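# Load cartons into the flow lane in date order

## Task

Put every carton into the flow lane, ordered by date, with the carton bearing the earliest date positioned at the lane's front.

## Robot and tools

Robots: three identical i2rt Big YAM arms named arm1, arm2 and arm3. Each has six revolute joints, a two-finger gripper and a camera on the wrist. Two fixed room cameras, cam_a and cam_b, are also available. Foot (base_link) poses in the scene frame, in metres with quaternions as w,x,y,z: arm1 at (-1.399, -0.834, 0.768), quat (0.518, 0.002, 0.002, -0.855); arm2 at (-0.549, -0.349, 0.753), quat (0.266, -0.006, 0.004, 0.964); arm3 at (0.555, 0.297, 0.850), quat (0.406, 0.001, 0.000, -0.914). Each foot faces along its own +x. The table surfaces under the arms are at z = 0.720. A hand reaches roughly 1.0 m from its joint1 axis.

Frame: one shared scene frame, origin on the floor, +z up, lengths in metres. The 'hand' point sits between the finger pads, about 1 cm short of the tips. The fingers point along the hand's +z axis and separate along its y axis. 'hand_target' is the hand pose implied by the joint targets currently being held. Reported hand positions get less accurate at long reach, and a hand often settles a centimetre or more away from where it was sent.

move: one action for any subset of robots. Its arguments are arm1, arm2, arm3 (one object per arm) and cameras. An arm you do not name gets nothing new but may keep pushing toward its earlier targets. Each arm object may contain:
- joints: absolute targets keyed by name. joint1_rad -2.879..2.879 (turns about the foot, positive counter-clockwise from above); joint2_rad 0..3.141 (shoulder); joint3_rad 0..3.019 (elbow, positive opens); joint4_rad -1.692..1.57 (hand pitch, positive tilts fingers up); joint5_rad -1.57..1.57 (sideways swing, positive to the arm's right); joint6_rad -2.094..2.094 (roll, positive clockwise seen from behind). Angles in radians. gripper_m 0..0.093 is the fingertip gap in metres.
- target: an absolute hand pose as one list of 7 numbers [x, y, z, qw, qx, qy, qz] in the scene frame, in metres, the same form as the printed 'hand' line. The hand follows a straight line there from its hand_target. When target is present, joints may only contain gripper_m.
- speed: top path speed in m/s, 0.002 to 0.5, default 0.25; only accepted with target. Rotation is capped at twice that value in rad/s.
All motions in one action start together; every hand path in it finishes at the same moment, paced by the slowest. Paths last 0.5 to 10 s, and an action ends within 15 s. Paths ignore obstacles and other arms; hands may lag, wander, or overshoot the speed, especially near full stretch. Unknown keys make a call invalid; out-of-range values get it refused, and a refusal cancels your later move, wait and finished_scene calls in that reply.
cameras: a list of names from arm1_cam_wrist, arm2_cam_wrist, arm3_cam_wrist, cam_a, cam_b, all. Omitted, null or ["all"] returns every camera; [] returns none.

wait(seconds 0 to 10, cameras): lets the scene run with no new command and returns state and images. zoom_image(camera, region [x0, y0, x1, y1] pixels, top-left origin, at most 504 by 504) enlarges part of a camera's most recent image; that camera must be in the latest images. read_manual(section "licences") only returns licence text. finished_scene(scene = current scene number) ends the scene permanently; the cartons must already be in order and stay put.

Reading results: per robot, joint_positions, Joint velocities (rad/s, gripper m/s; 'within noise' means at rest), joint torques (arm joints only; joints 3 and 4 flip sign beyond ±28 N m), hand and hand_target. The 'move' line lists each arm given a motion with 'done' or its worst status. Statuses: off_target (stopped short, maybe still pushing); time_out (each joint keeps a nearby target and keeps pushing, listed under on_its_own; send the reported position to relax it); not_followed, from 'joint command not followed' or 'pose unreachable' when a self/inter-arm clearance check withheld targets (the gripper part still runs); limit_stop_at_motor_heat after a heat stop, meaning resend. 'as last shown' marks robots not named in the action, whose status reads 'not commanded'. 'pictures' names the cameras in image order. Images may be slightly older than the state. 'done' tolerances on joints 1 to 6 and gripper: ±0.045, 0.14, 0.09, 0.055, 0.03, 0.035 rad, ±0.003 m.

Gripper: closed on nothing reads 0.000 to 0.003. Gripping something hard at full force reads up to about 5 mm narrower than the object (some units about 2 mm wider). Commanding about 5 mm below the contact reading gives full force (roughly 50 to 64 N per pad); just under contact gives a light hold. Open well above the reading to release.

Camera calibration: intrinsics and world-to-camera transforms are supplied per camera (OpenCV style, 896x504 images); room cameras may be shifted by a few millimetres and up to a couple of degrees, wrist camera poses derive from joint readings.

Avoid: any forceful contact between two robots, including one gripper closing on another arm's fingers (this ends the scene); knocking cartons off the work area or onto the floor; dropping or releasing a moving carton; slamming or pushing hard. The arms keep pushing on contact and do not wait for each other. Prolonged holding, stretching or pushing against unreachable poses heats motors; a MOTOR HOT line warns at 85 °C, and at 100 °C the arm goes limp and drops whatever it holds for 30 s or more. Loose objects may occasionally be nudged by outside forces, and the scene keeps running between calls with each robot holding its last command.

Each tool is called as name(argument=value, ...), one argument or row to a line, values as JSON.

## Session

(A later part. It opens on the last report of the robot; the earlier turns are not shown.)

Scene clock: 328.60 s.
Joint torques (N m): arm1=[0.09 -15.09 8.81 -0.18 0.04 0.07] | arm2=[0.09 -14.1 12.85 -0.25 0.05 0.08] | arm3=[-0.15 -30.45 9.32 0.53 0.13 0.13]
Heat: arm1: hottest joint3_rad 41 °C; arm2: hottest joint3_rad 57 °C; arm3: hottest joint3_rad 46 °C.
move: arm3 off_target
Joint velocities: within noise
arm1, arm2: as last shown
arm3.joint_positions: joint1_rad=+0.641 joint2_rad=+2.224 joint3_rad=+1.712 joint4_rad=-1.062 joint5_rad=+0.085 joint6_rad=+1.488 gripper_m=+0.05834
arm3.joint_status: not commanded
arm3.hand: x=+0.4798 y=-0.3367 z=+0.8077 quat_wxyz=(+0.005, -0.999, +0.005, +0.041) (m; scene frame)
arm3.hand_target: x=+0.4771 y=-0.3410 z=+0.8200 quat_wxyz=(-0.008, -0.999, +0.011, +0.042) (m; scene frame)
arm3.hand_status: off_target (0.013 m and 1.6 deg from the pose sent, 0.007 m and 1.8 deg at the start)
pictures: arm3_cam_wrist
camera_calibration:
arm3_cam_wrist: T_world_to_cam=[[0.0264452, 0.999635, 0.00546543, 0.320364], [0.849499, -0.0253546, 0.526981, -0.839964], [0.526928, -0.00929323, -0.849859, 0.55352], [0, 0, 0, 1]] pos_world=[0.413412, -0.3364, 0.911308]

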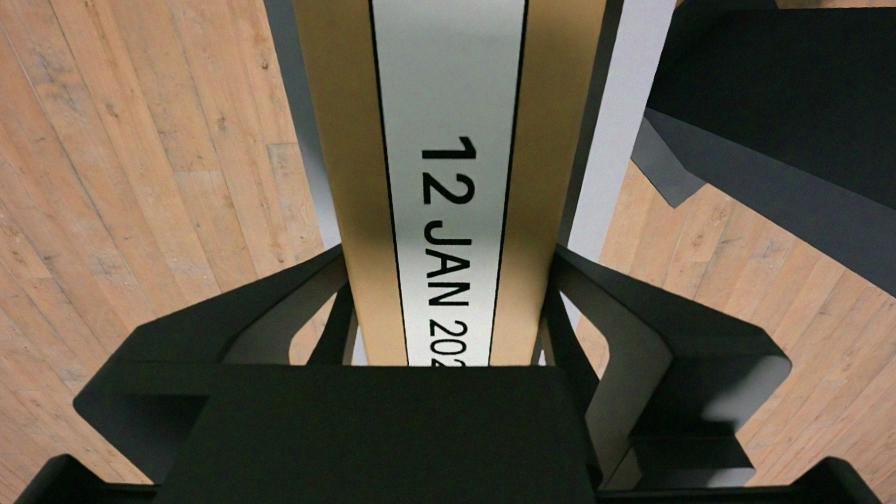

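move(
  arm3={"joints": {"gripper_m": 0.076}},
  cameras=["arm3_cam_wrist"],
)

move(
  arm3={"target": [0.478, -0.336, 0.93, 0, 1, 0, 0], "speed": 0.18},
  arm2={"target": [0.003, 0, 0.88, 0, 0, 1, 0], "speed": 0.2},
  cameras=["arm3_cam_wrist", "arm2_cam_wrist"],
)

move(
  arm2={"target": [0.003, 0, 0.746, 0, 0, 1, 0], "speed": 0.12},
  cameras=["arm2_cam_wrist", "cam_b"],
)

Scene clock: 342.27 s.
Joint torques (N m): arm1=[-0.03 -15.09 8.8 -0.17 0.04 0.07] | arm2=[0.09 -14.1 12.83 -0.25 0.05 0.09] | arm3=[-0.21 -28.98 9.58 0.53 0.12 0.13]
Heat: arm1: hottest joint3_rad 41 °C; arm2: hottest joint3_rad 59 °C; arm3: hottest joint3_rad 45 °C.
move: arm3 done
Joint velocities: within noise
arm1, arm2: as last shown
arm3.joint_positions: joint1_rad=+0.641 joint2_rad=+2.207 joint3_rad=+1.711 joint4_rad=-1.062 joint5_rad=+0.085 joint6_rad=+1.488 gripper_m=+0.07593
arm3.joint_status: all done
arm3.hand: x=+0.4796 y=-0.3391 z=+0.8179 quat_wxyz=(-0.003, -0.999, +0.006, +0.042) (m; scene frame)
arm3.hand_target: x=+0.4771 y=-0.3409 z=+0.8199 quat_wxyz=(-0.008, -0.999, +0.011, +0.042) (m; scene frame)
arm3.hand_status: not commanded
pictures: arm3_cam_wrist
camera_calibration:
arm3_cam_wrist: T_world_to_cam=[[0.0264501, 0.999596, -0.0104503, 0.335761], [0.8503, -0.0170003, 0.526023, -0.841952], [0.525632, -0.0227993, -0.850406, 0.558793], [0, 0, 0, 1]] pos_world=[0.413312, -0.337199, 0.921597]

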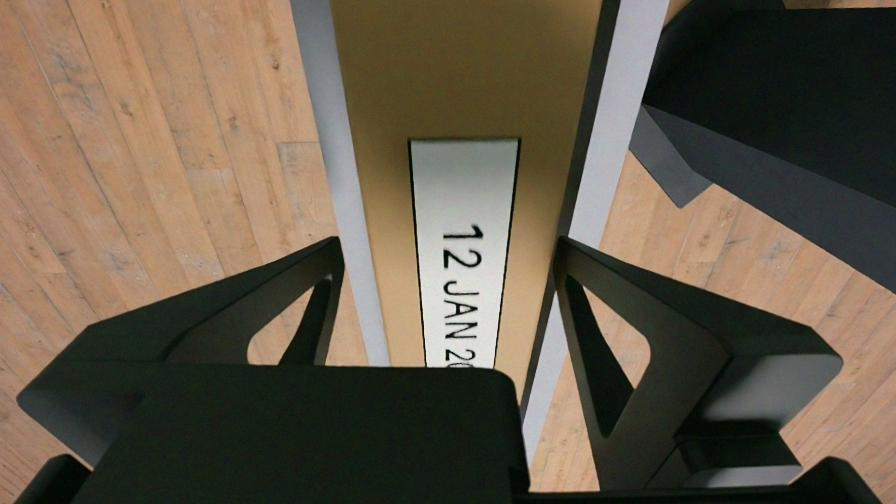

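Scene clock: 344.73 s.
Joint torques (N m): arm1=[0.03 -15.09 8.8 -0.17 0.04 0.07] | arm2=[-0.21 -20.54 16.08 -0.35 -0.03 -0.11] | arm3=[-0.62 -27.81 14.09 -0.1 0.03 -0.03]
Heat: arm1: hottest joint3_rad 41 °C; arm2: hottest joint3_rad 59 °C; arm3: hottest joint3_rad 45 °C.
move: arm2 off_target; arm3 off_target
Joint velocities: within noise
arm1.joint_positions: joint1_rad=+0.909 joint2_rad=+1.508 joint3_rad=+1.399 joint4_rad=-1.441 joint5_rad=+0.001 joint6_rad=-0.003 gripper_m=+0.09294
arm1.joint_status: not commanded
arm1.hand: x=-1.2129 y=-1.2455 z=+0.9911 quat_wxyz=(-0.008, -0.540, -0.842, +0.003) (m; scene frame)
arm1.hand_target: x=-1.2174 y=-1.2446 z=+0.9949 quat_wxyz=(-0.008, -0.545, -0.839, +0.003) (m; scene frame)
arm1.hand_status: not commanded
arm2.joint_positions: joint1_rad=-2.044 joint2_rad=+2.099 joint3_rad=+1.884 joint4_rad=-1.428 joint5_rad=-0.013 joint6_rad=+0.569 gripper_m=+0.06083
arm2.joint_status: not commanded
arm2.hand: x=-0.0188 y=-0.0148 z=+0.8506 quat_wxyz=(+0.030, -0.006, -0.999, +0.020) (m; scene frame)
arm2.hand_target: x=+0.0008 y=-0.0015 z=+0.8806 quat_wxyz=(-0.001, +0.000, -1.000, +0.000) (m; scene frame)
arm2.hand_status: off_target (0.039 m and 4.1 deg from the pose sent, 0.283 m and 3.4 deg at the start)
arm3.joint_positions: joint1_rad=+0.627 joint2_rad=+2.089 joint3_rad=+1.784 joint4_rad=-1.297 joint5_rad=+0.005 joint6_rad=+1.461 gripper_m=+0.07594
arm3.joint_status: not commanded
arm3.hand: x=+0.4860 y=-0.3240 z=+0.9155 quat_wxyz=(+0.015, -1.000, -0.001, +0.000) (m; scene frame)
arm3.hand_target: x=+0.4781 y=-0.3354 z=+0.9301 quat_wxyz=(+0.000, -1.000, +0.000, +0.000) (m; scene frame)
arm3.hand_status: off_target (0.020 m and 1.8 deg from the pose sent, 0.112 m and 4.9 deg at the start)
pictures: arm2_cam_wrist, arm3_cam_wrist
camera_calibration:
arm2_cam_wrist: T_world_to_cam=[[-0.00591501, -0.998606, 0.0524527, -0.0613983], [-0.789652, 0.0368467, 0.612447, -0.527278], [-0.613526, -0.0377968, -0.788769, 0.781682], [0, 0, 0, 1]] pos_world=[0.0628529, -0.0123392, 0.942718]
arm3_cam_wrist: T_world_to_cam=[[0.0132948, 0.999512, 0.0282758, 0.292413], [0.802922, -0.0275249, 0.595448, -0.942422], [0.595936, 0.0147868, -0.802896, 0.573239], [0, 0, 0, 1]] pos_world=[0.41119, -0.326686, 1.01315]

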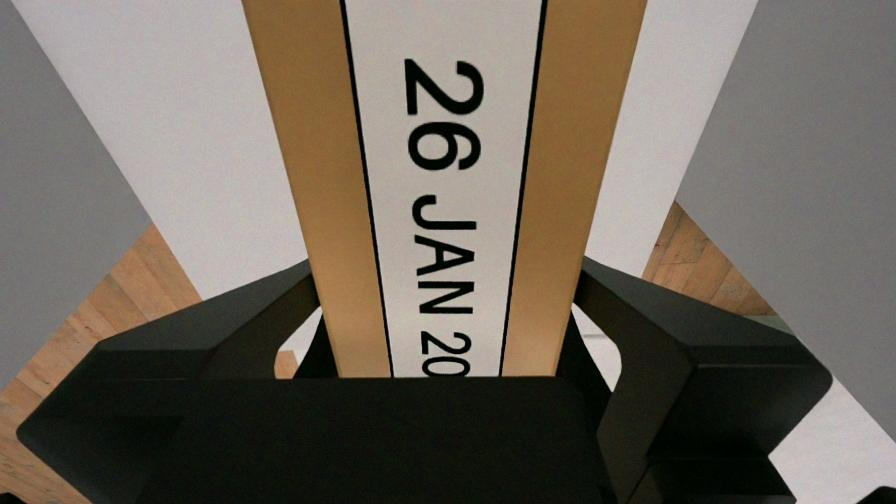

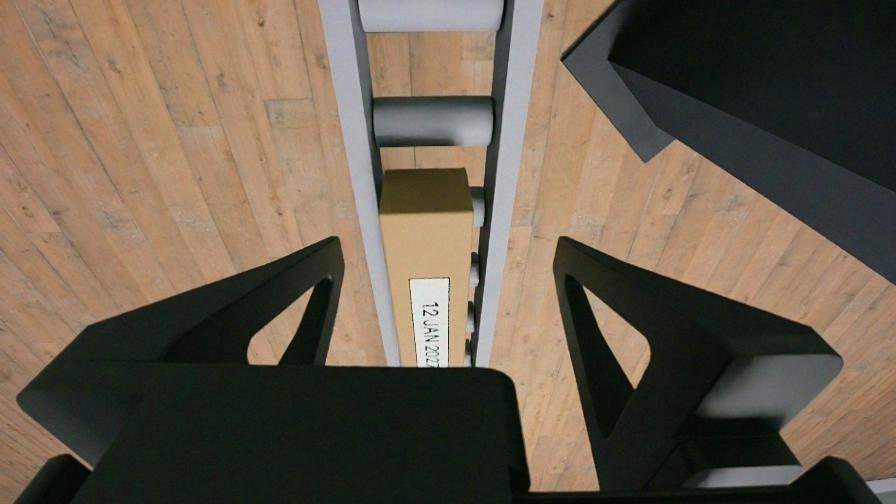

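Scene clock: 346.43 s.
Joint torques (N m): arm1=[0.09 -15.09 8.77 -0.17 0.04 0.07] | arm2=[-0.03 -18.78 7.57 1.68 0.11 -0.09] | arm3=[-0.79 -27.69 14.11 -0.05 0.04 -0.02]
Heat: arm1: hottest joint3_rad 41 °C; arm2: hottest joint3_rad 59 °C; arm3: hottest joint3_rad 45 °C.
move: arm2 off_target
Joint velocities: within noise
arm1, arm3: as last shown
arm2.joint_positions: joint1_rad=-2.044 joint2_rad=+2.183 joint3_rad=+1.819 joint4_rad=-1.187 joint5_rad=-0.017 joint6_rad=+0.569 gripper_m=+0.06083
arm2.joint_status: not commanded
arm2.hand: x=+0.0071 y=+0.0009 z=+0.7735 quat_wxyz=(-0.009, -0.005, -1.000, -0.007) (m; scene frame)
arm2.hand_target: x=+0.0022 y=-0.0006 z=+0.7466 quat_wxyz=(+0.000, +0.000, -1.000, +0.000) (m; scene frame)
arm2.hand_status: off_target (0.028 m and 1.4 deg from the pose sent, 0.108 m and 4.1 deg at the start)
arm3.hand: x=+0.4860 y=-0.3239 z=+0.9155 quat_wxyz=(+0.016, -1.000, -0.001, +0.000) (m; scene frame)
arm3.hand_target: x=+0.4781 y=-0.3353 z=+0.9301 quat_wxyz=(+0.000, -1.000, +0.000, +0.000) (m; scene frame)
pictures: arm2_cam_wrist, cam_b
camera_calibration:
arm2_cam_wrist: T_world_to_cam=[[-0.00592042, -0.999982, -0.00032854, -0.000828461], [-0.834336, 0.0047586, 0.551236, -0.412465], [-0.551224, 0.00353766, -0.834349, 0.772201], [0, 0, 0, 1]] pos_world=[0.0815165, -0.00159747, 0.871651]

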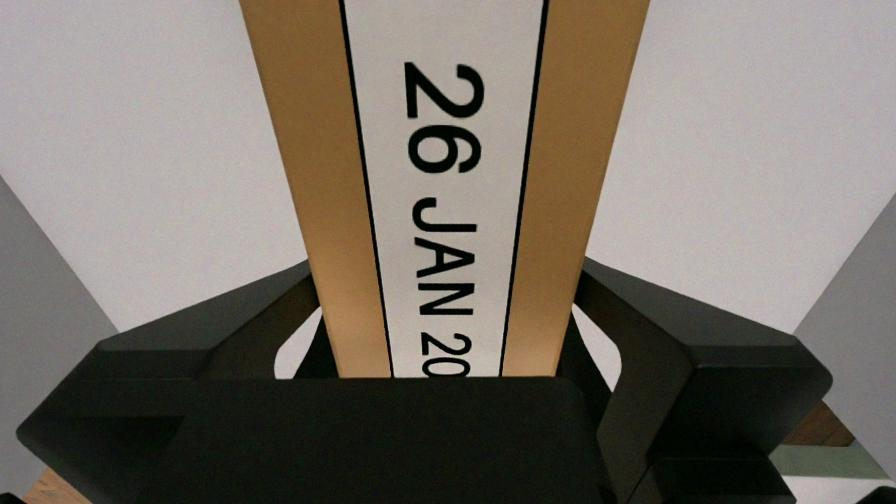

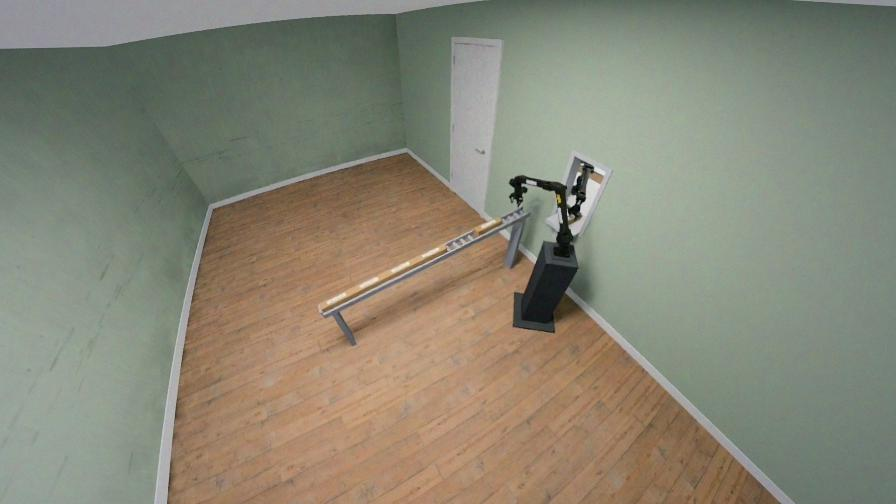

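move(
  arm2={"joints": {"gripper_m": 0.093}},
  cameras=[],
)

move(
  arm2={"target": [0.0, 0, 0.90, 0, 0, 1, 0], "speed": 0.25},
  cameras=["arm2_cam_wrist"],
)

move(
  arm2={"target": [-0.3, 0, 0.91, 0, 0, 1, 0], "speed": 0.35},
  arm3={"target": [0.33, 0, 0.95, 0, 1, 0, 0], "speed": 0.35, "joints": {"gripper_m": 0.093}},
  cameras=[],
)

move(
  arm2={"joints": {"joint1_rad": -0.806, "joint2_rad": 1.496, "joint3_rad": 1.221, "joint4_rad": -1.283, "joint5_rad": 0, "joint6_rad": 0.93}},
  arm3={"target": [0.003, -0.006, 0.83, 0, 0.99991, -0.01309, 0], "speed": 0.25},
  cameras=["arm3_cam_wrist", "cam_a"],
)

Scene clock: 355.53 s.
Joint torques (N m): arm1=[0.09 -15.15 8.8 -0.18 0.05 0.07] | arm2=[-0.03 -19.55 7.82 0.79 0.09 -0.09] | arm3=[-0.67 -27.69 14.06 -0.08 0.02 -0.01]
Heat: arm1: hottest joint3_rad 41 °C; arm2: hottest joint3_rad 57 °C; arm3: hottest joint3_rad 44 °C.
move: arm2 done
Joint velocities: within noise
arm1, arm3: as last shown
arm2.joint_positions: joint1_rad=-2.044 joint2_rad=+2.188 joint3_rad=+1.815 joint4_rad=-1.166 joint5_rad=-0.017 joint6_rad=+0.569 gripper_m=+0.09285
arm2.joint_status: all done
arm2.hand: x=+0.0096 y=+0.0023 z=+0.7692 quat_wxyz=(-0.013, -0.005, -1.000, -0.010) (m; scene frame)
arm2.hand_target: x=+0.0023 y=-0.0006 z=+0.7466 quat_wxyz=(+0.000, +0.000, -1.000, +0.000) (m; scene frame)
arm2.hand_status: not commanded
pictures: none
No camera images: "cameras" was empty.

Scene clock: 357.07 s.
Joint torques (N m): arm1=[0.09 -15.09 8.8 -0.18 0.04 0.07] | arm2=[-0.09 -18.32 14.04 -0.16 0.09 -0.1] | arm3=[-0.79 -27.93 14.09 -0.09 0.03 -0.02]
Heat: arm1: hottest joint3_rad 41 °C; arm2: hottest joint3_rad 57 °C; arm3: hottest joint3_rad 44 °C.
move: arm2 off_target
Joint velocities: within noise
arm1, arm3: as last shown
arm2.joint_positions: joint1_rad=-2.044 joint2_rad=+2.067 joint3_rad=+1.952 joint4_rad=-1.475 joint5_rad=-0.017 joint6_rad=+0.569 gripper_m=+0.09294
arm2.joint_status: not commanded
arm2.hand: x=-0.0114 y=-0.0086 z=+0.8958 quat_wxyz=(+0.008, -0.006, -1.000, +0.004) (m; scene frame)
arm2.hand_target: x=-0.0006 y=-0.0004 z=+0.8999 quat_wxyz=(+0.000, +0.000, -1.000, +0.000) (m; scene frame)
arm2.hand_status: off_target (0.015 m and 1.2 deg from the pose sent, 0.131 m and 2.0 deg at the start)
pictures: arm2_cam_wrist
camera_calibration:
arm2_cam_wrist: T_world_to_cam=[[-0.00609059, -0.999761, 0.0210066, -0.0294366], [-0.815583, 0.0171214, 0.578387, -0.51924], [-0.578608, -0.0136099, -0.815492, 0.846775], [0, 0, 0, 1]] pos_world=[0.0662885, -0.00901488, 0.991478]

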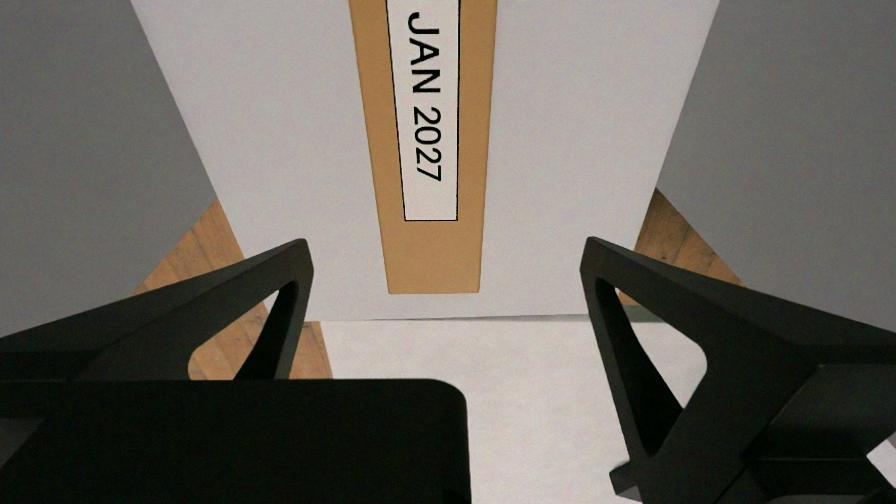

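Scene clock: 359.27 s.
Joint torques (N m): arm1=[0.09 -15.09 8.79 -0.16 0.05 0.07] | arm2=[0.09 -11.4 8.09 0.72 0.11 0.09] | arm3=[-0.67 -14.21 9.47 0.7 0 -0.02]
Heat: arm1: hottest joint3_rad 41 °C; arm2: hottest joint3_rad 56 °C; arm3: hottest joint3_rad 44 °C.
move: arm2 done; arm3 done
Joint velocities: within noise
arm1: as last shown
arm2.joint_positions: joint1_rad=-1.664 joint2_rad=+1.495 joint3_rad=+1.225 joint4_rad=-1.288 joint5_rad=-0.016 joint6_rad=+0.930 gripper_m=+0.09294
arm2.joint_status: not commanded
arm2.hand: x=-0.2967 y=+0.0028 z=+0.9170 quat_wxyz=(-0.002, +0.004, -1.000, -0.004) (m; scene frame)
arm2.hand_target: x=-0.3000 y=+0.0000 z=+0.9102 quat_wxyz=(+0.000, +0.000, -1.000, +0.000) (m; scene frame)
arm2.hand_status: done (0.008 m and 0.7 deg from the pose sent, 0.289 m and 1.2 deg at the start)
arm3.joint_positions: joint1_rad=+0.099 joint2_rad=+1.416 joint3_rad=+0.960 joint4_rad=-1.122 joint5_rad=+0.005 joint6_rad=+0.936 gripper_m=+0.09290
arm3.joint_status: all done
arm3.hand: x=+0.3327 y=-0.0010 z=+0.9507 quat_wxyz=(+0.004, -1.000, +0.000, -0.001) (m; scene frame)
arm3.hand_target: x=+0.3300 y=+0.0001 z=+0.9501 quat_wxyz=(+0.000, -1.000, +0.000, +0.000) (m; scene frame)
arm3.hand_status: done (0.003 m and 0.5 deg from the pose sent, 0.361 m and 1.8 deg at the start)
pictures: none
No camera images: "cameras" was empty.

Scene clock: 361.67 s.
Joint torques (N m): arm1=[0.09 -15.09 8.8 -0.2 0.04 0.07] | arm2=[0.26 -11.28 9.21 0.53 0.08 -0.02] | arm3=[-0.44 -24.88 13.27 0.09 -0.01 -0.02]
Heat: arm1: hottest joint3_rad 41 °C; arm2: hottest joint3_rad 56 °C; arm3: hottest joint3_rad 45 °C.
move: arm2 done; arm3 off_target
Joint velocities: within noise
arm1: as last shown
arm2.joint_positions: joint1_rad=-0.811 joint2_rad=+1.495 joint3_rad=+1.225 joint4_rad=-1.288 joint5_rad=-0.001 joint6_rad=+0.930 gripper_m=+0.09295
arm2.joint_status: all done
arm2.hand: x=-0.6445 y=+0.0745 z=+0.9128 quat_wxyz=(-0.003, +0.417, -0.909, +0.001) (m; scene frame)
arm2.hand_target: x=-0.6462 y=+0.0740 z=+0.9109 quat_wxyz=(-0.003, +0.420, -0.908, +0.001) (m; scene frame)
arm2.hand_status: not commanded
arm3.joint_positions: joint1_rad=-0.330 joint2_rad=+2.136 joint3_rad=+1.642 joint4_rad=-1.072 joint5_rad=+0.003 joint6_rad=+0.539 gripper_m=+0.09290
arm3.joint_status: not commanded
arm3.hand: x=+0.0123 y=-0.0020 z=+0.8358 quat_wxyz=(+0.000, -1.000, +0.016, +0.002) (m; scene frame)
arm3.hand_target: x=+0.0033 y=-0.0059 z=+0.8301 quat_wxyz=(+0.000, -1.000, +0.013, +0.001) (m; scene frame)
arm3.hand_status: off_target (0.012 m and 0.4 deg from the pose sent, 0.351 m and 1.6 deg at the start)
pictures: arm3_cam_wrist, cam_a
camera_calibration:
arm3_cam_wrist: T_world_to_cam=[[0.0485452, 0.998819, -0.00218046, 0.00407855], [0.804495, -0.0378066, 0.592755, -0.503621], [0.591972, -0.0305296, -0.80538, 0.788807], [0, 0, 0, 1]] pos_world=[-0.0619885, 0.000968001, 0.933822]

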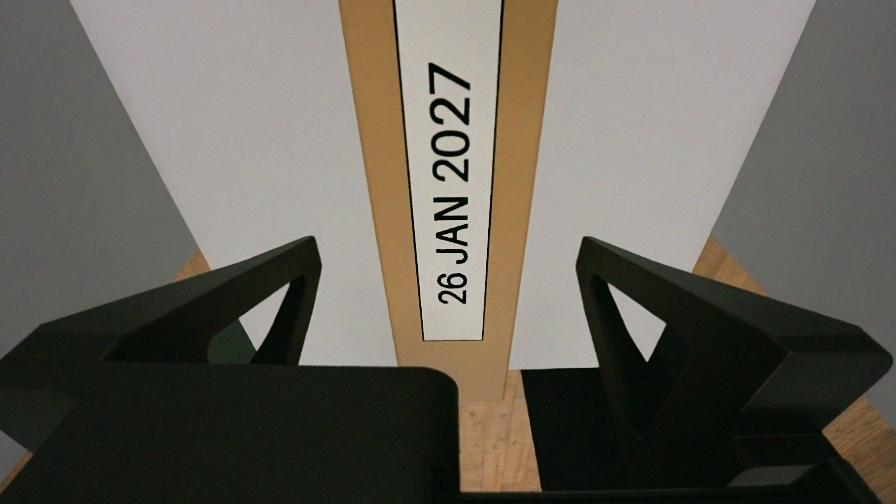

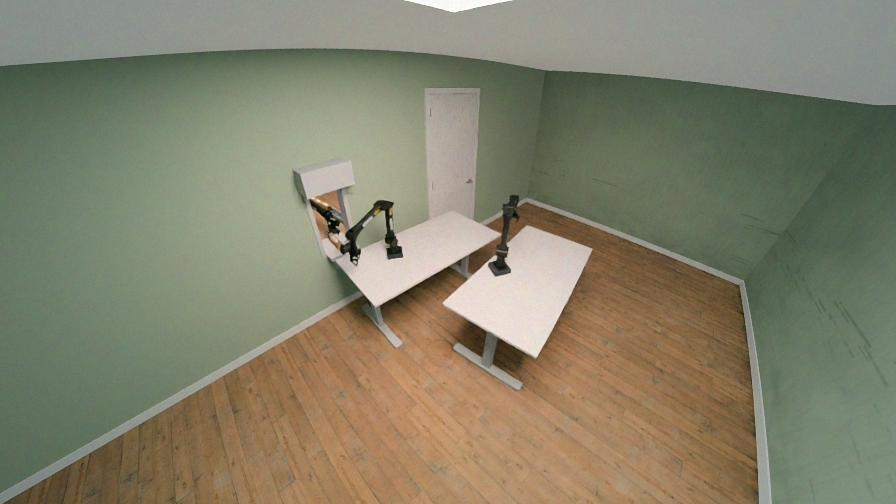

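move(
  arm3={"target": [-0.002, -0.003, 0.777, 0, 0.99991, -0.01309, 0], "speed": 0.12},
  cameras=["arm3_cam_wrist"],
)

move(
  arm3={"joints": {"gripper_m": 0.053}},
  cameras=["arm3_cam_wrist", "cam_b"],
)

move(
  arm3={"target": [0.003, 0, 0.94, 0, 1, 0, 0], "speed": 0.18},
  cameras=["arm3_cam_wrist"],
)

move(
  arm3={"target": [0.33, 0, 0.96, 0, 1, 0, 0], "speed": 0.3},
  cameras=["arm3_cam_wrist", "cam_b"],
)

Scene clock: 372.73 s.
Joint torques (N m): arm1=[0.09 -15.15 8.8 -0.18 0.04 0.07] | arm2=[0.26 -11.34 9.21 0.51 0.08 -0.01] | arm3=[-0.85 -26.34 11.58 0.65 0 -0.04]
Heat: arm1: hottest joint3_rad 41 °C; arm2: hottest joint3_rad 55 °C; arm3: hottest joint3_rad 46 °C.
move: arm3 off_target
Joint velocities: within noise
arm1, arm2: as last shown
arm3.joint_positions: joint1_rad=-0.330 joint2_rad=+2.222 joint3_rad=+1.642 joint4_rad=-1.000 joint5_rad=+0.003 joint6_rad=+0.531 gripper_m=+0.09290
arm3.joint_status: not commanded
arm3.hand: x=+0.0097 y=-0.0035 z=+0.7841 quat_wxyz=(+0.004, -1.000, +0.012, -0.004) (m; scene frame)
arm3.hand_target: x=-0.0017 y=-0.0028 z=+0.7773 quat_wxyz=(+0.000, -1.000, +0.013, +0.000) (m; scene frame)
arm3.hand_status: off_target (0.014 m and 0.7 deg from the pose sent, 0.060 m and 0.4 deg at the start)
pictures: arm3_cam_wrist
camera_calibration:
arm3_cam_wrist: T_world_to_cam=[[0.0405083, 0.999166, 0.00513859, -0.0000385508], [0.797399, -0.0354263, 0.602412, -0.478331], [0.602091, -0.0203052, -0.798169, 0.74294], [0, 0, 0, 1]] pos_world=[-0.065896, -0.00182148, 0.881144]

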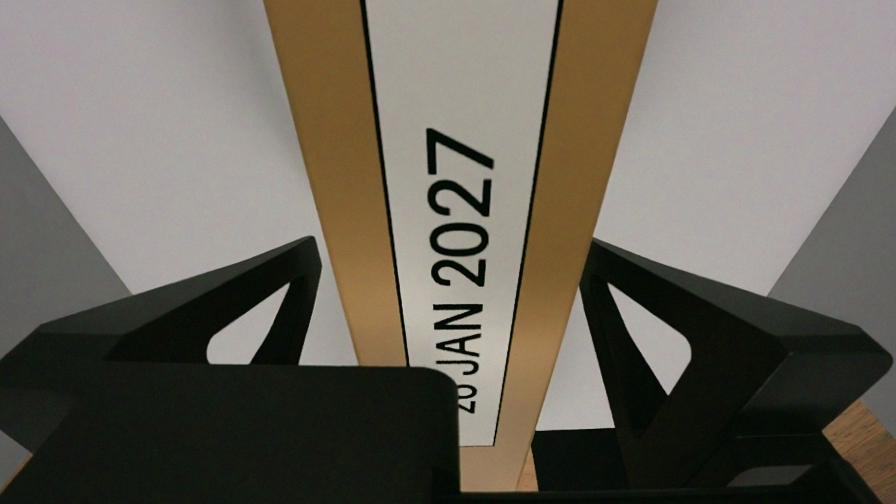

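Scene clock: 373.37 s.
Joint torques (N m): arm1=[0.09 -15.15 8.79 -0.17 0.05 0.07] | arm2=[0.26 -11.28 9.21 0.53 0.08 -0.02] | arm3=[-0.67 -25.82 11.55 0.68 -0.01 -0.03]
Heat: arm1: hottest joint3_rad 41 °C; arm2: hottest joint3_rad 55 °C; arm3: hottest joint3_rad 46 °C.
move: arm3 off_target
Joint velocities: within noise
arm1, arm2: as last shown
arm3.joint_positions: joint1_rad=-0.331 joint2_rad=+2.222 joint3_rad=+1.642 joint4_rad=-1.000 joint5_rad=+0.004 joint6_rad=+0.530 gripper_m=+0.05842
arm3.joint_status: gripper_m off_target (ended at +0.05844, target +0.05300)
arm3.hand: x=+0.0095 y=-0.0032 z=+0.7841 quat_wxyz=(+0.004, -1.000, +0.012, -0.004) (m; scene frame)
arm3.hand_target: x=-0.0016 y=-0.0028 z=+0.7773 quat_wxyz=(+0.000, -1.000, +0.013, +0.000) (m; scene frame)
arm3.hand_status: not commanded
pictures: arm3_cam_wrist, cam_b
camera_calibration:
arm3_cam_wrist: T_world_to_cam=[[0.040115, 0.999178, 0.00582557, -0.000866013], [0.797629, -0.0355337, 0.6021, -0.477954], [0.601813, -0.0195066, -0.798399, 0.74319], [0, 0, 0, 1]] pos_world=[-0.0659961, -0.00162105, 0.881144]

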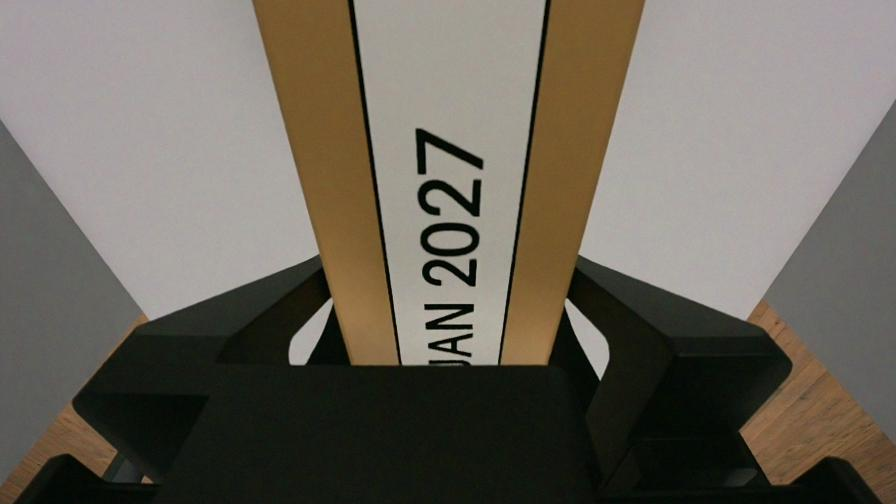

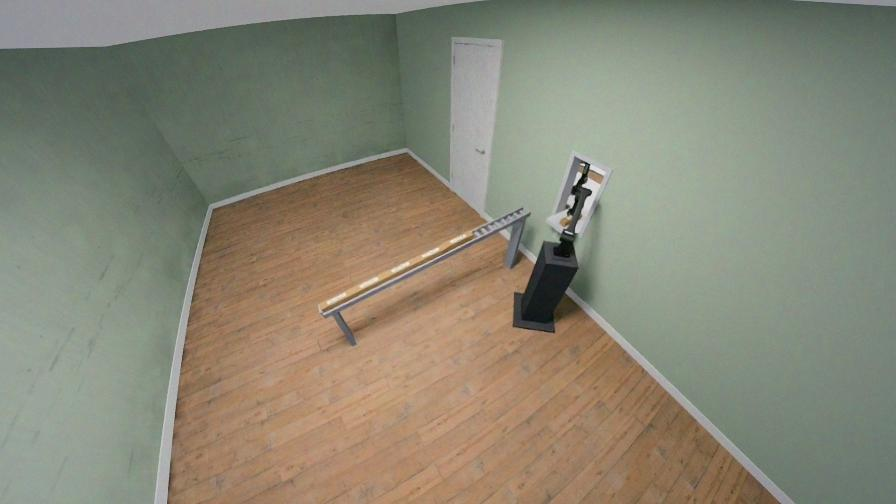

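Scene clock: 375.13 s.
Joint torques (N m): arm1=[0.09 -15.09 8.8 -0.16 0.05 0.07] | arm2=[0.21 -11.28 9.22 0.53 0.09 -0.02] | arm3=[-0.62 -28.51 15.43 -0.1 0.01 -0.03]
Heat: arm1: hottest joint3_rad 41 °C; arm2: hottest joint3_rad 55 °C; arm3: hottest joint3_rad 46 °C.
move: arm3 off_target
Joint velocities: within noise
arm1.joint_positions: joint1_rad=+0.909 joint2_rad=+1.508 joint3_rad=+1.399 joint4_rad=-1.441 joint5_rad=+0.001 joint6_rad=-0.003 gripper_m=+0.09294
arm1.joint_status: not commanded
arm1.hand: x=-1.2129 y=-1.2455 z=+0.9911 quat_wxyz=(-0.008, -0.540, -0.842, +0.003) (m; scene frame)
arm1.hand_target: x=-1.2174 y=-1.2446 z=+0.9949 quat_wxyz=(-0.008, -0.545, -0.839, +0.003) (m; scene frame)
arm1.hand_status: not commanded
arm2: as last shown
arm3.joint_positions: joint1_rad=-0.331 joint2_rad=+2.059 joint3_rad=+1.728 joint4_rad=-1.296 joint5_rad=+0.003 joint6_rad=+0.505 gripper_m=+0.05842
arm3.joint_status: not commanded
arm3.hand: x=+0.0231 y=+0.0044 z=+0.9122 quat_wxyz=(+0.015, -1.000, -0.001, -0.025) (m; scene frame)
arm3.hand_target: x=+0.0043 y=+0.0007 z=+0.9405 quat_wxyz=(+0.000, -1.000, +0.000, +0.001) (m; scene frame)
arm3.hand_status: off_target (0.035 m and 3.4 deg from the pose sent, 0.156 m and 1.5 deg at the start)
pictures: arm3_cam_wrist
camera_calibration:
arm3_cam_wrist: T_world_to_cam=[[0.0137858, 0.999491, 0.0287625, -0.0300678], [0.772417, -0.0289117, 0.634457, -0.594639], [0.634966, 0.0134702, -0.772422, 0.812874], [0, 0, 0, 1]] pos_world=[-0.0564233, 0.00191097, 1.00602]

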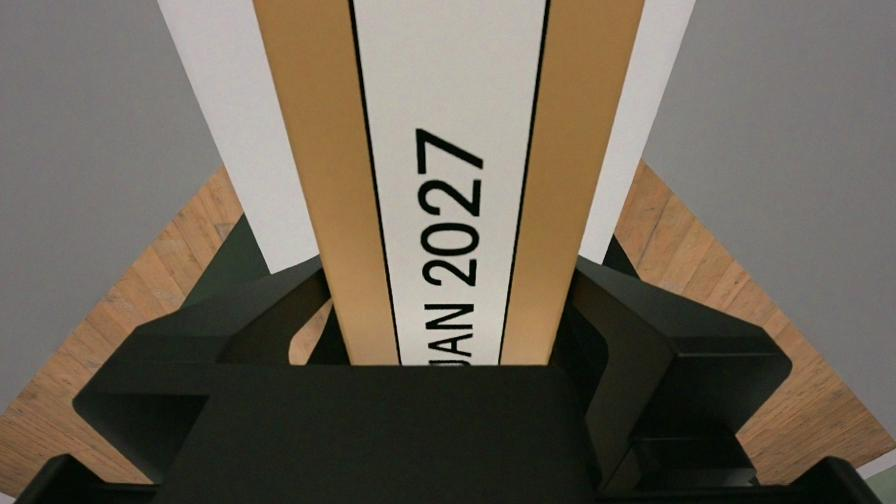

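Scene clock: 377.30 s.
Joint torques (N m): arm1=[0.09 -15.15 8.8 -0.17 0.04 0.07] | arm2=[0.26 -11.28 9.21 0.51 0.09 -0.02] | arm3=[0.85 -16.03 10.71 0.42 0.2 0.14]
Heat: arm1: hottest joint3_rad 41 °C; arm2: hottest joint3_rad 55 °C; arm3: hottest joint3_rad 46 °C.
move: arm3 off_target
Joint velocities: within noise
arm1, arm2: as last shown
arm3.joint_positions: joint1_rad=+0.082 joint2_rad=+1.423 joint3_rad=+0.961 joint4_rad=-1.143 joint5_rad=-0.002 joint6_rad=+0.917 gripper_m=+0.05842
arm3.joint_status: not commanded
arm3.hand: x=+0.3318 y=+0.0063 z=+0.9486 quat_wxyz=(+0.013, -1.000, -0.001, -0.012) (m; scene frame)
arm3.hand_target: x=+0.3302 y=+0.0001 z=+0.9599 quat_wxyz=(+0.000, -1.000, +0.000, +0.000) (m; scene frame)
arm3.hand_status: off_target (0.013 m and 2.1 deg from the pose sent, 0.311 m and 3.4 deg at the start)
pictures: arm3_cam_wrist, cam_b
camera_calibration:
arm3_cam_wrist: T_world_to_cam=[[0.0143373, 0.999597, 0.0245048, -0.033353], [0.788186, -0.0263784, 0.614871, -0.842711], [0.61527, 0.0104988, -0.788247, 0.666548], [0, 0, 0, 1]] pos_world=[0.254584, 0.00411232, 1.04438]

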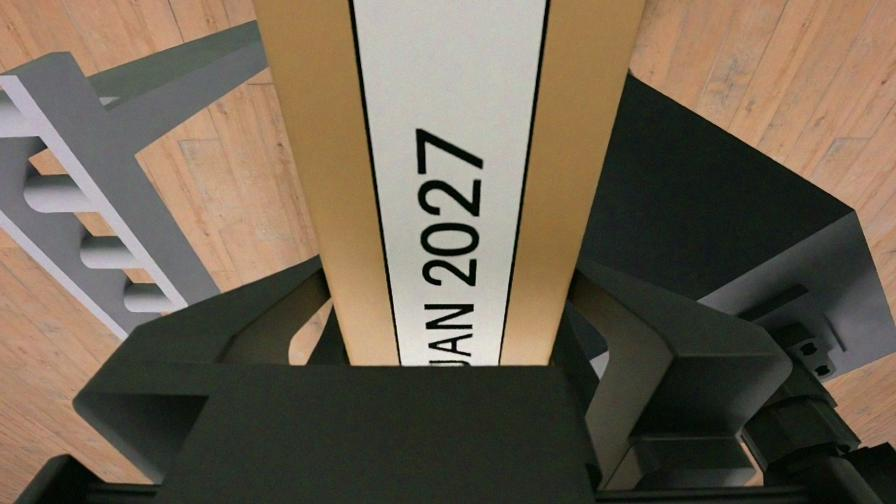

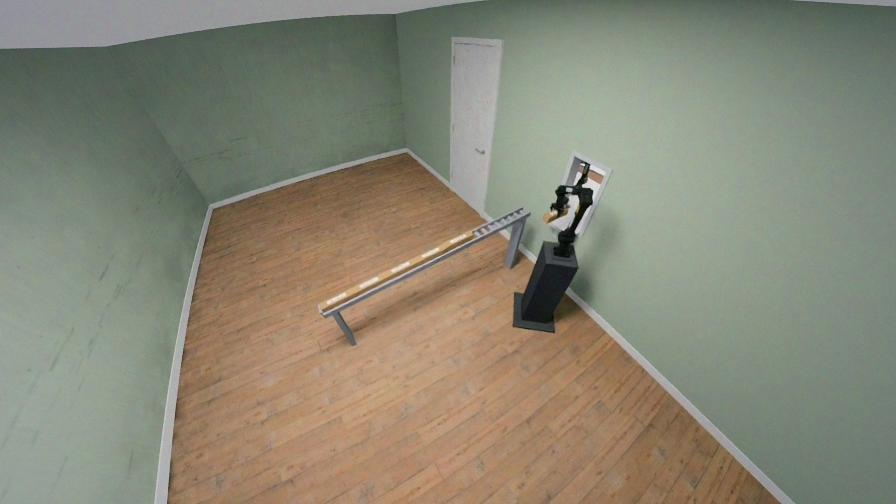

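move(
  arm3={"target": [0.477, -0.35, 0.885, 0.012, 0.9989, -0.011, -0.042], "speed": 0.3},
  cameras=[],
)

move(
  arm3={"target": [0.477, -0.353, 0.85, 0.01, 0.9989, -0.011, -0.042], "speed": 0.15},
  cameras=["arm3_cam_wrist"],
)

move(
  arm3={"target": [0.477, -0.351, 0.828, 0.008, 0.9989, -0.011, -0.042], "speed": 0.1},
  cameras=["arm3_cam_wrist", "cam_b"],
)

Scene clock: 389.97 s.
Joint torques (N m): arm1=[0.03 -15.15 8.8 -0.17 0.04 0.07] | arm2=[0.26 -11.34 9.22 0.53 0.08 -0.02] | arm3=[-0.21 -27.93 15.45 -0.16 0.31 0.16]
Heat: arm1: hottest joint3_rad 41 °C; arm2: hottest joint3_rad 55 °C; arm3: hottest joint3_rad 46 °C.
move: arm3 off_target
Joint velocities: within noise
arm1, arm2: as last shown
arm3.joint_positions: joint1_rad=+0.641 joint2_rad=+2.138 joint3_rad=+1.732 joint4_rad=-1.177 joint5_rad=+0.080 joint6_rad=+1.486 gripper_m=+0.05842
arm3.joint_status: not commanded
arm3.hand: x=+0.4814 y=-0.3288 z=+0.8669 quat_wxyz=(+0.010, -0.999, +0.004, +0.038) (m; scene frame)
arm3.hand_target: x=+0.4772 y=-0.3488 z=+0.8856 quat_wxyz=(-0.013, -0.999, +0.011, +0.042) (m; scene frame)
arm3.hand_status: off_target (0.028 m and 2.7 deg from the pose sent, 0.390 m and 7.0 deg at the start)
pictures: none
No camera images: "cameras" was empty.

Scene clock: 391.07 s.
Joint torques (N m): arm1=[0.09 -15.09 8.79 -0.17 0.04 0.07] | arm2=[0.26 -11.28 9.21 0.51 0.08 -0.02] | arm3=[-0.03 -29.27 13.74 0.49 0.31 0.15]
Heat: arm1: hottest joint3_rad 41 °C; arm2: hottest joint3_rad 55 °C; arm3: hottest joint3_rad 46 °C.
move: arm3 off_target
Joint velocities: within noise
arm1, arm2: as last shown
arm3.joint_positions: joint1_rad=+0.641 joint2_rad=+2.197 joint3_rad=+1.732 joint4_rad=-1.138 joint5_rad=+0.080 joint6_rad=+1.487 gripper_m=+0.05842
arm3.joint_status: not commanded
arm3.hand: x=+0.4813 y=-0.3307 z=+0.8308 quat_wxyz=(+0.020, -0.999, +0.004, +0.037) (m; scene frame)
arm3.hand_target: x=+0.4772 y=-0.3519 z=+0.8506 quat_wxyz=(-0.010, -0.999, +0.011, +0.042) (m; scene frame)
arm3.hand_status: off_target (0.030 m and 3.5 deg from the pose sent, 0.030 m and 2.5 deg at the start)
pictures: arm3_cam_wrist
camera_calibration:
arm3_cam_wrist: T_world_to_cam=[[0.0255708, 0.999052, 0.0352399, 0.289695], [0.845, -0.0404369, 0.533236, -0.861227], [0.534155, 0.0161425, -0.845232, 0.573464], [0, 0, 0, 1]] pos_world=[0.41401, -0.333503, 0.933739]

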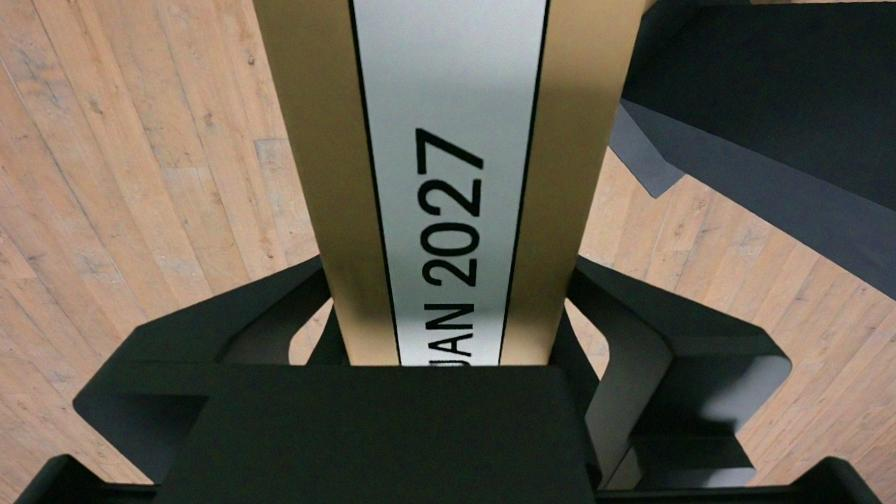

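Scene clock: 392.20 s.
Joint torques (N m): arm1=[0.09 -15.09 8.79 -0.18 0.04 0.07] | arm2=[0.26 -11.28 9.22 0.51 0.08 -0.02] | arm3=[-0.15 -28.57 12.1 0.61 0.33 0.14]
Heat: arm1: hottest joint3_rad 41 °C; arm2: hottest joint3_rad 54 °C; arm3: hottest joint3_rad 46 °C.
move: arm3 off_target
Joint velocities: within noise
arm1, arm2: as last shown
arm3.joint_positions: joint1_rad=+0.641 joint2_rad=+2.214 joint3_rad=+1.732 joint4_rad=-1.099 joint5_rad=+0.080 joint6_rad=+1.487 gripper_m=+0.05842
arm3.joint_status: not commanded
arm3.hand: x=+0.4806 y=-0.3375 z=+0.8201 quat_wxyz=(+0.009, -0.999, +0.005, +0.038) (m; scene frame)
arm3.hand_target: x=+0.4771 y=-0.3507 z=+0.8283 quat_wxyz=(-0.008, -0.999, +0.011, +0.042) (m; scene frame)
arm3.hand_status: off_target (0.016 m and 2.1 deg from the pose sent, 0.021 m and 3.3 deg at the start)
pictures: arm3_cam_wrist, cam_b
camera_calibration:
arm3_cam_wrist: T_world_to_cam=[[0.0256333, 0.999579, 0.0135917, 0.314807], [0.846295, -0.0289354, 0.531929, -0.850908], [0.532098, -0.00213254, -0.84668, 0.560872], [0, 0, 0, 1]] pos_world=[0.41361, -0.3381, 0.923222]

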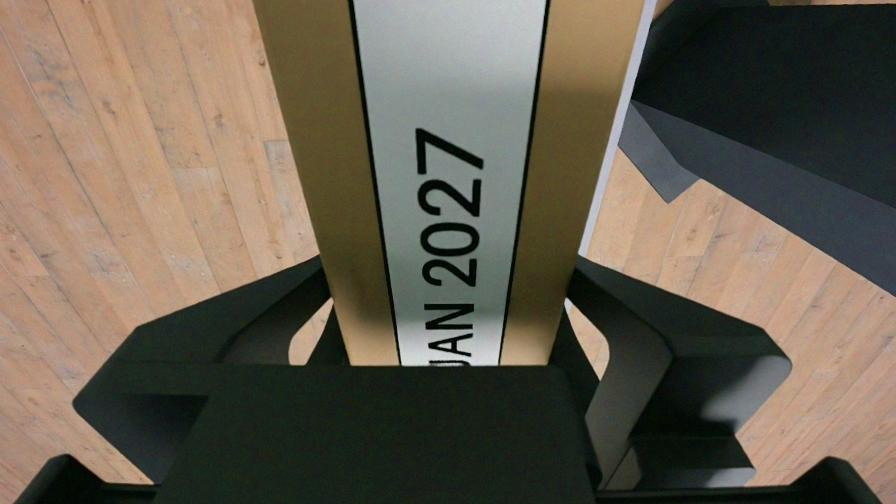

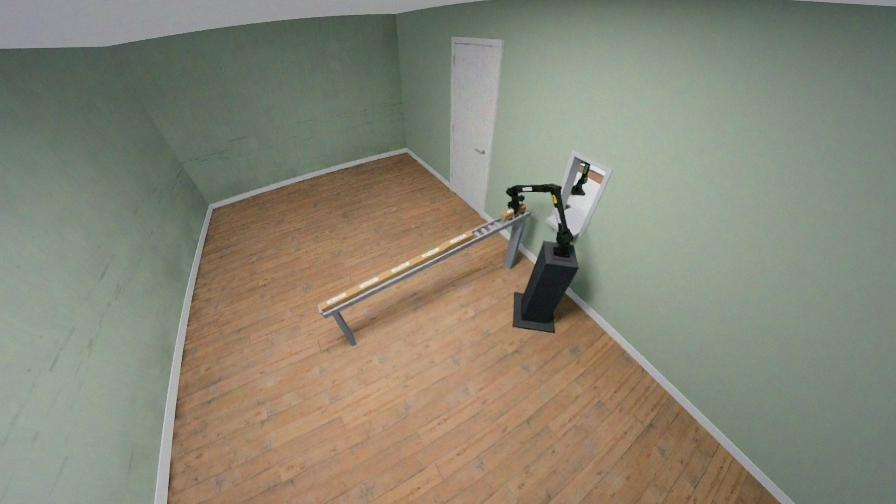

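move(
  arm3={"target": [0.477, -0.335, 0.826, 0.008, 0.9989, -0.011, -0.042], "speed": 0.1},
  cameras=["arm3_cam_wrist"],
)

Scene clock: 398.47 s.
Joint torques (N m): arm1=[0.09 -15.15 8.79 -0.16 0.04 0.07] | arm2=[0.32 -11.34 9.24 0.51 0.08 -0.02] | arm3=[-0.32 -31.68 10.21 0.55 0.32 0.14]
Heat: arm1: hottest joint3_rad 41 °C; arm2: hottest joint3_rad 54 °C; arm3: hottest joint3_rad 46 °C.
move: arm3 off_target
Joint velocities: within noise
arm1: as last shown
arm2.joint_positions: joint1_rad=-0.811 joint2_rad=+1.495 joint3_rad=+1.225 joint4_rad=-1.288 joint5_rad=-0.001 joint6_rad=+0.930 gripper_m=+0.09295
arm2.joint_status: not commanded
arm2.hand: x=-0.6445 y=+0.0745 z=+0.9128 quat_wxyz=(-0.003, +0.417, -0.909, +0.001) (m; scene frame)
arm2.hand_target: x=-0.6462 y=+0.0740 z=+0.9109 quat_wxyz=(-0.003, +0.420, -0.908, +0.001) (m; scene frame)
arm2.hand_status: not commanded
arm3.joint_positions: joint1_rad=+0.641 joint2_rad=+2.214 joint3_rad=+1.676 joint4_rad=-1.062 joint5_rad=+0.080 joint6_rad=+1.487 gripper_m=+0.05842
arm3.joint_status: not commanded
arm3.hand: x=+0.4821 y=-0.3224 z=+0.8015 quat_wxyz=(+0.019, -0.999, +0.004, +0.038) (m; scene frame)
arm3.hand_target: x=+0.4772 y=-0.3345 z=+0.8260 quat_wxyz=(-0.008, -0.999, +0.011, +0.042) (m; scene frame)
arm3.hand_status: off_target (0.028 m and 3.2 deg from the pose sent, 0.007 m and 2.1 deg at the start)
pictures: arm3_cam_wrist
camera_calibration:
arm3_cam_wrist: T_world_to_cam=[[0.0255619, 0.999129, 0.0329799, 0.284284], [0.845295, -0.0392151, 0.532858, -0.845372], [0.533688, 0.0142569, -0.845561, 0.548096], [0, 0, 0, 1]] pos_world=[0.41481, -0.325002, 0.904537]

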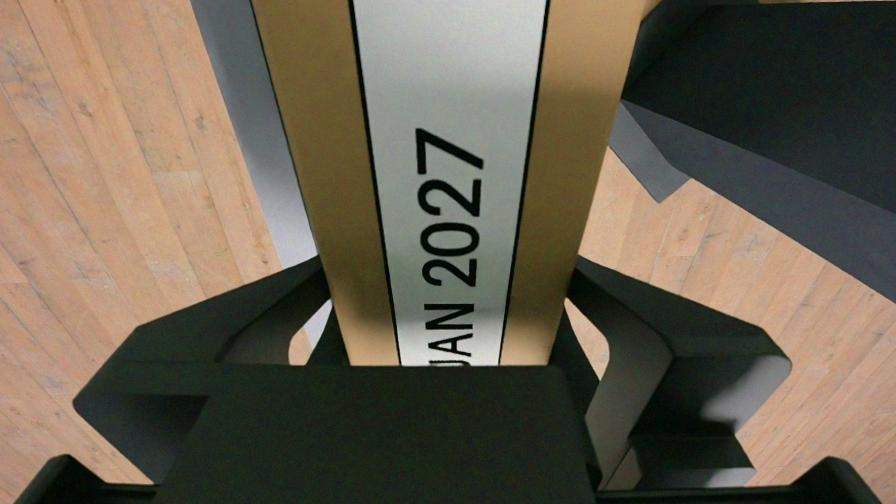

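move(
  arm3={"joints": {"joint4_rad": -1.004}},
  cameras=["arm3_cam_wrist"],
)

Scene clock: 425.10 s.
Joint torques (N m): arm1=[0.09 -15.09 8.8 -0.18 0.04 0.07] | arm2=[0.26 -11.28 9.22 0.53 0.08 -0.02] | arm3=[-0.38 -31.5 10.29 0.69 0.32 0.12]
Heat: arm1: hottest joint3_rad 41 °C; arm2: hottest joint3_rad 53 °C; arm3: hottest joint3_rad 45 °C.
move: arm3 done
Joint velocities: within noise
arm1, arm2: as last shown
arm3.joint_positions: joint1_rad=+0.641 joint2_rad=+2.214 joint3_rad=+1.676 joint4_rad=-1.014 joint5_rad=+0.080 joint6_rad=+1.487 gripper_m=+0.05842
arm3.joint_status: all done
arm3.hand: x=+0.4810 y=-0.3342 z=+0.8014 quat_wxyz=(-0.006, -0.999, +0.005, +0.040) (m; scene frame)
arm3.hand_target: x=+0.4760 y=-0.3467 z=+0.8266 quat_wxyz=(-0.033, -0.998, +0.012, +0.044) (m; scene frame)
arm3.hand_status: not commanded
pictures: arm3_cam_wrist
camera_calibration:
arm3_cam_wrist: T_world_to_cam=[[0.0257135, 0.999551, -0.0153661, 0.334899], [0.847729, -0.0136563, 0.530253, -0.83539], [0.529806, -0.026661, -0.8477, 0.538618], [0, 0, 0, 1]] pos_world=[0.414211, -0.331797, 0.904701]

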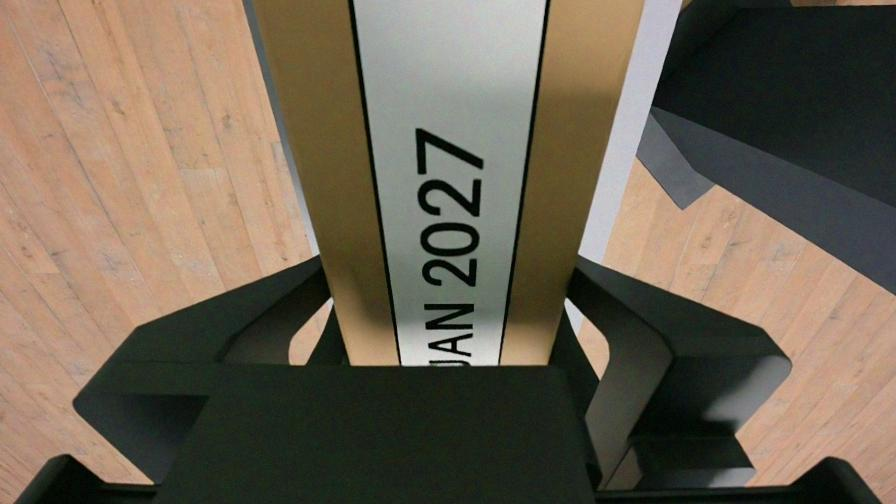

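move(
  arm3={"joints": {"joint2_rad": 2.19}},
  cameras=["arm3_cam_wrist"],
)

Scene clock: 431.77 s.
Joint torques (N m): arm1=[0.09 -15.21 8.79 -0.17 0.05 0.07] | arm2=[0.26 -11.28 9.22 0.53 0.08 -0.02] | arm3=[-0.44 -30.68 10.33 0.61 0.32 0.12]
Heat: arm1: hottest joint3_rad 41 °C; arm2: hottest joint3_rad 53 °C; arm3: hottest joint3_rad 45 °C.
move: arm3 done
Joint velocities: within noise
arm1, arm2: as last shown
arm3.joint_positions: joint1_rad=+0.641 joint2_rad=+2.214 joint3_rad=+1.676 joint4_rad=-1.014 joint5_rad=+0.080 joint6_rad=+1.487 gripper_m=+0.05842
arm3.joint_status: all done
arm3.hand: x=+0.4810 y=-0.3343 z=+0.8014 quat_wxyz=(-0.006, -0.999, +0.005, +0.040) (m; scene frame)
arm3.hand_target: x=+0.4761 y=-0.3452 z=+0.8204 quat_wxyz=(-0.028, -0.999, +0.012, +0.044) (m; scene frame)
arm3.hand_status: not commanded
pictures: arm3_cam_wrist
camera_calibration:
arm3_cam_wrist: T_world_to_cam=[[0.0256988, 0.999546, -0.0157263, 0.335329], [0.847731, -0.0134529, 0.530255, -0.835327], [0.529803, -0.0269586, -0.847692, 0.53851], [0, 0, 0, 1]] pos_world=[0.414211, -0.331897, 0.904701]

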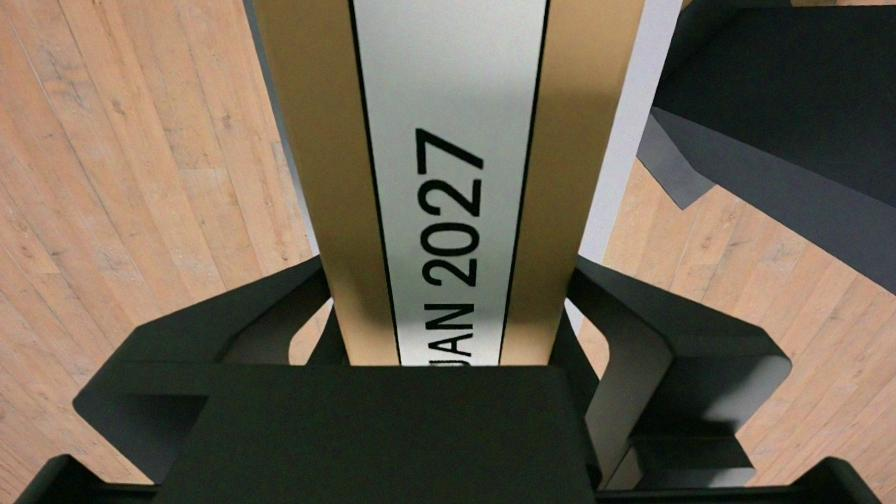

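move(
  arm3={"joints": {"joint2_rad": 2.227}},
  cameras=["arm3_cam_wrist"],
)

Scene clock: 438.47 s.
Joint torques (N m): arm1=[0.09 -15.09 8.81 -0.18 0.04 0.07] | arm2=[0.26 -11.28 9.21 0.51 0.08 -0.02] | arm3=[-0.26 -28.1 10.26 0.65 0.33 0.12]
Heat: arm1: hottest joint3_rad 41 °C; arm2: hottest joint3_rad 53 °C; arm3: hottest joint3_rad 44 °C.
move: arm3 done
Joint velocities: within noise
arm1.joint_positions: joint1_rad=+0.909 joint2_rad=+1.508 joint3_rad=+1.399 joint4_rad=-1.441 joint5_rad=+0.001 joint6_rad=-0.003 gripper_m=+0.09294
arm1.joint_status: not commanded
arm1.hand: x=-1.2129 y=-1.2455 z=+0.9911 quat_wxyz=(-0.008, -0.540, -0.842, +0.003) (m; scene frame)
arm1.hand_target: x=-1.2174 y=-1.2446 z=+0.9949 quat_wxyz=(-0.008, -0.545, -0.839, +0.003) (m; scene frame)
arm1.hand_status: not commanded
arm2: as last shown
arm3.joint_positions: joint1_rad=+0.641 joint2_rad=+2.223 joint3_rad=+1.676 joint4_rad=-1.014 joint5_rad=+0.080 joint6_rad=+1.487 gripper_m=+0.05842
arm3.joint_status: all done
arm3.hand: x=+0.4811 y=-0.3328 z=+0.7963 quat_wxyz=(-0.002, -0.999, +0.005, +0.039) (m; scene frame)
arm3.hand_target: x=+0.4768 y=-0.3389 z=+0.7974 quat_wxyz=(-0.010, -0.999, +0.011, +0.042) (m; scene frame)
arm3.hand_status: not commanded
pictures: arm3_cam_wrist
camera_calibration:
arm3_cam_wrist: T_world_to_cam=[[0.0256289, 0.999645, -0.00732263, 0.327048], [0.847302, -0.0178348, 0.530812, -0.834422], [0.530493, -0.0198086, -0.847458, 0.535945], [0, 0, 0, 1]] pos_world=[0.414311, -0.331197, 0.899507]

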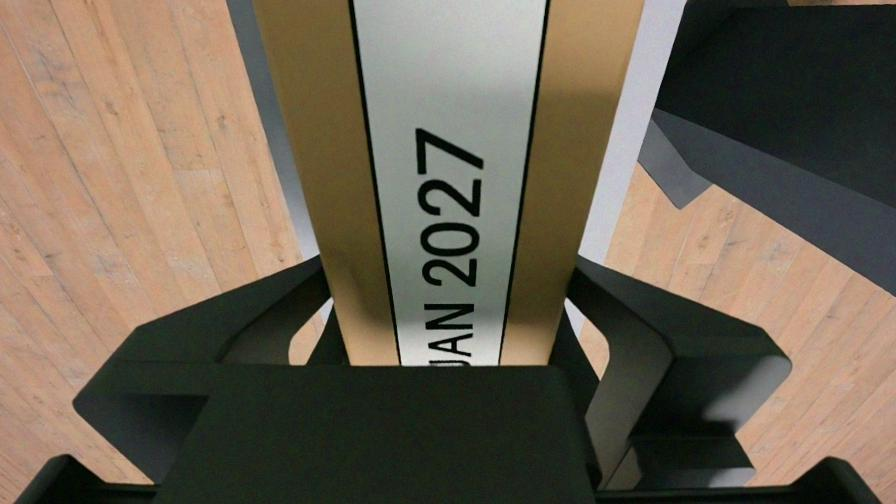

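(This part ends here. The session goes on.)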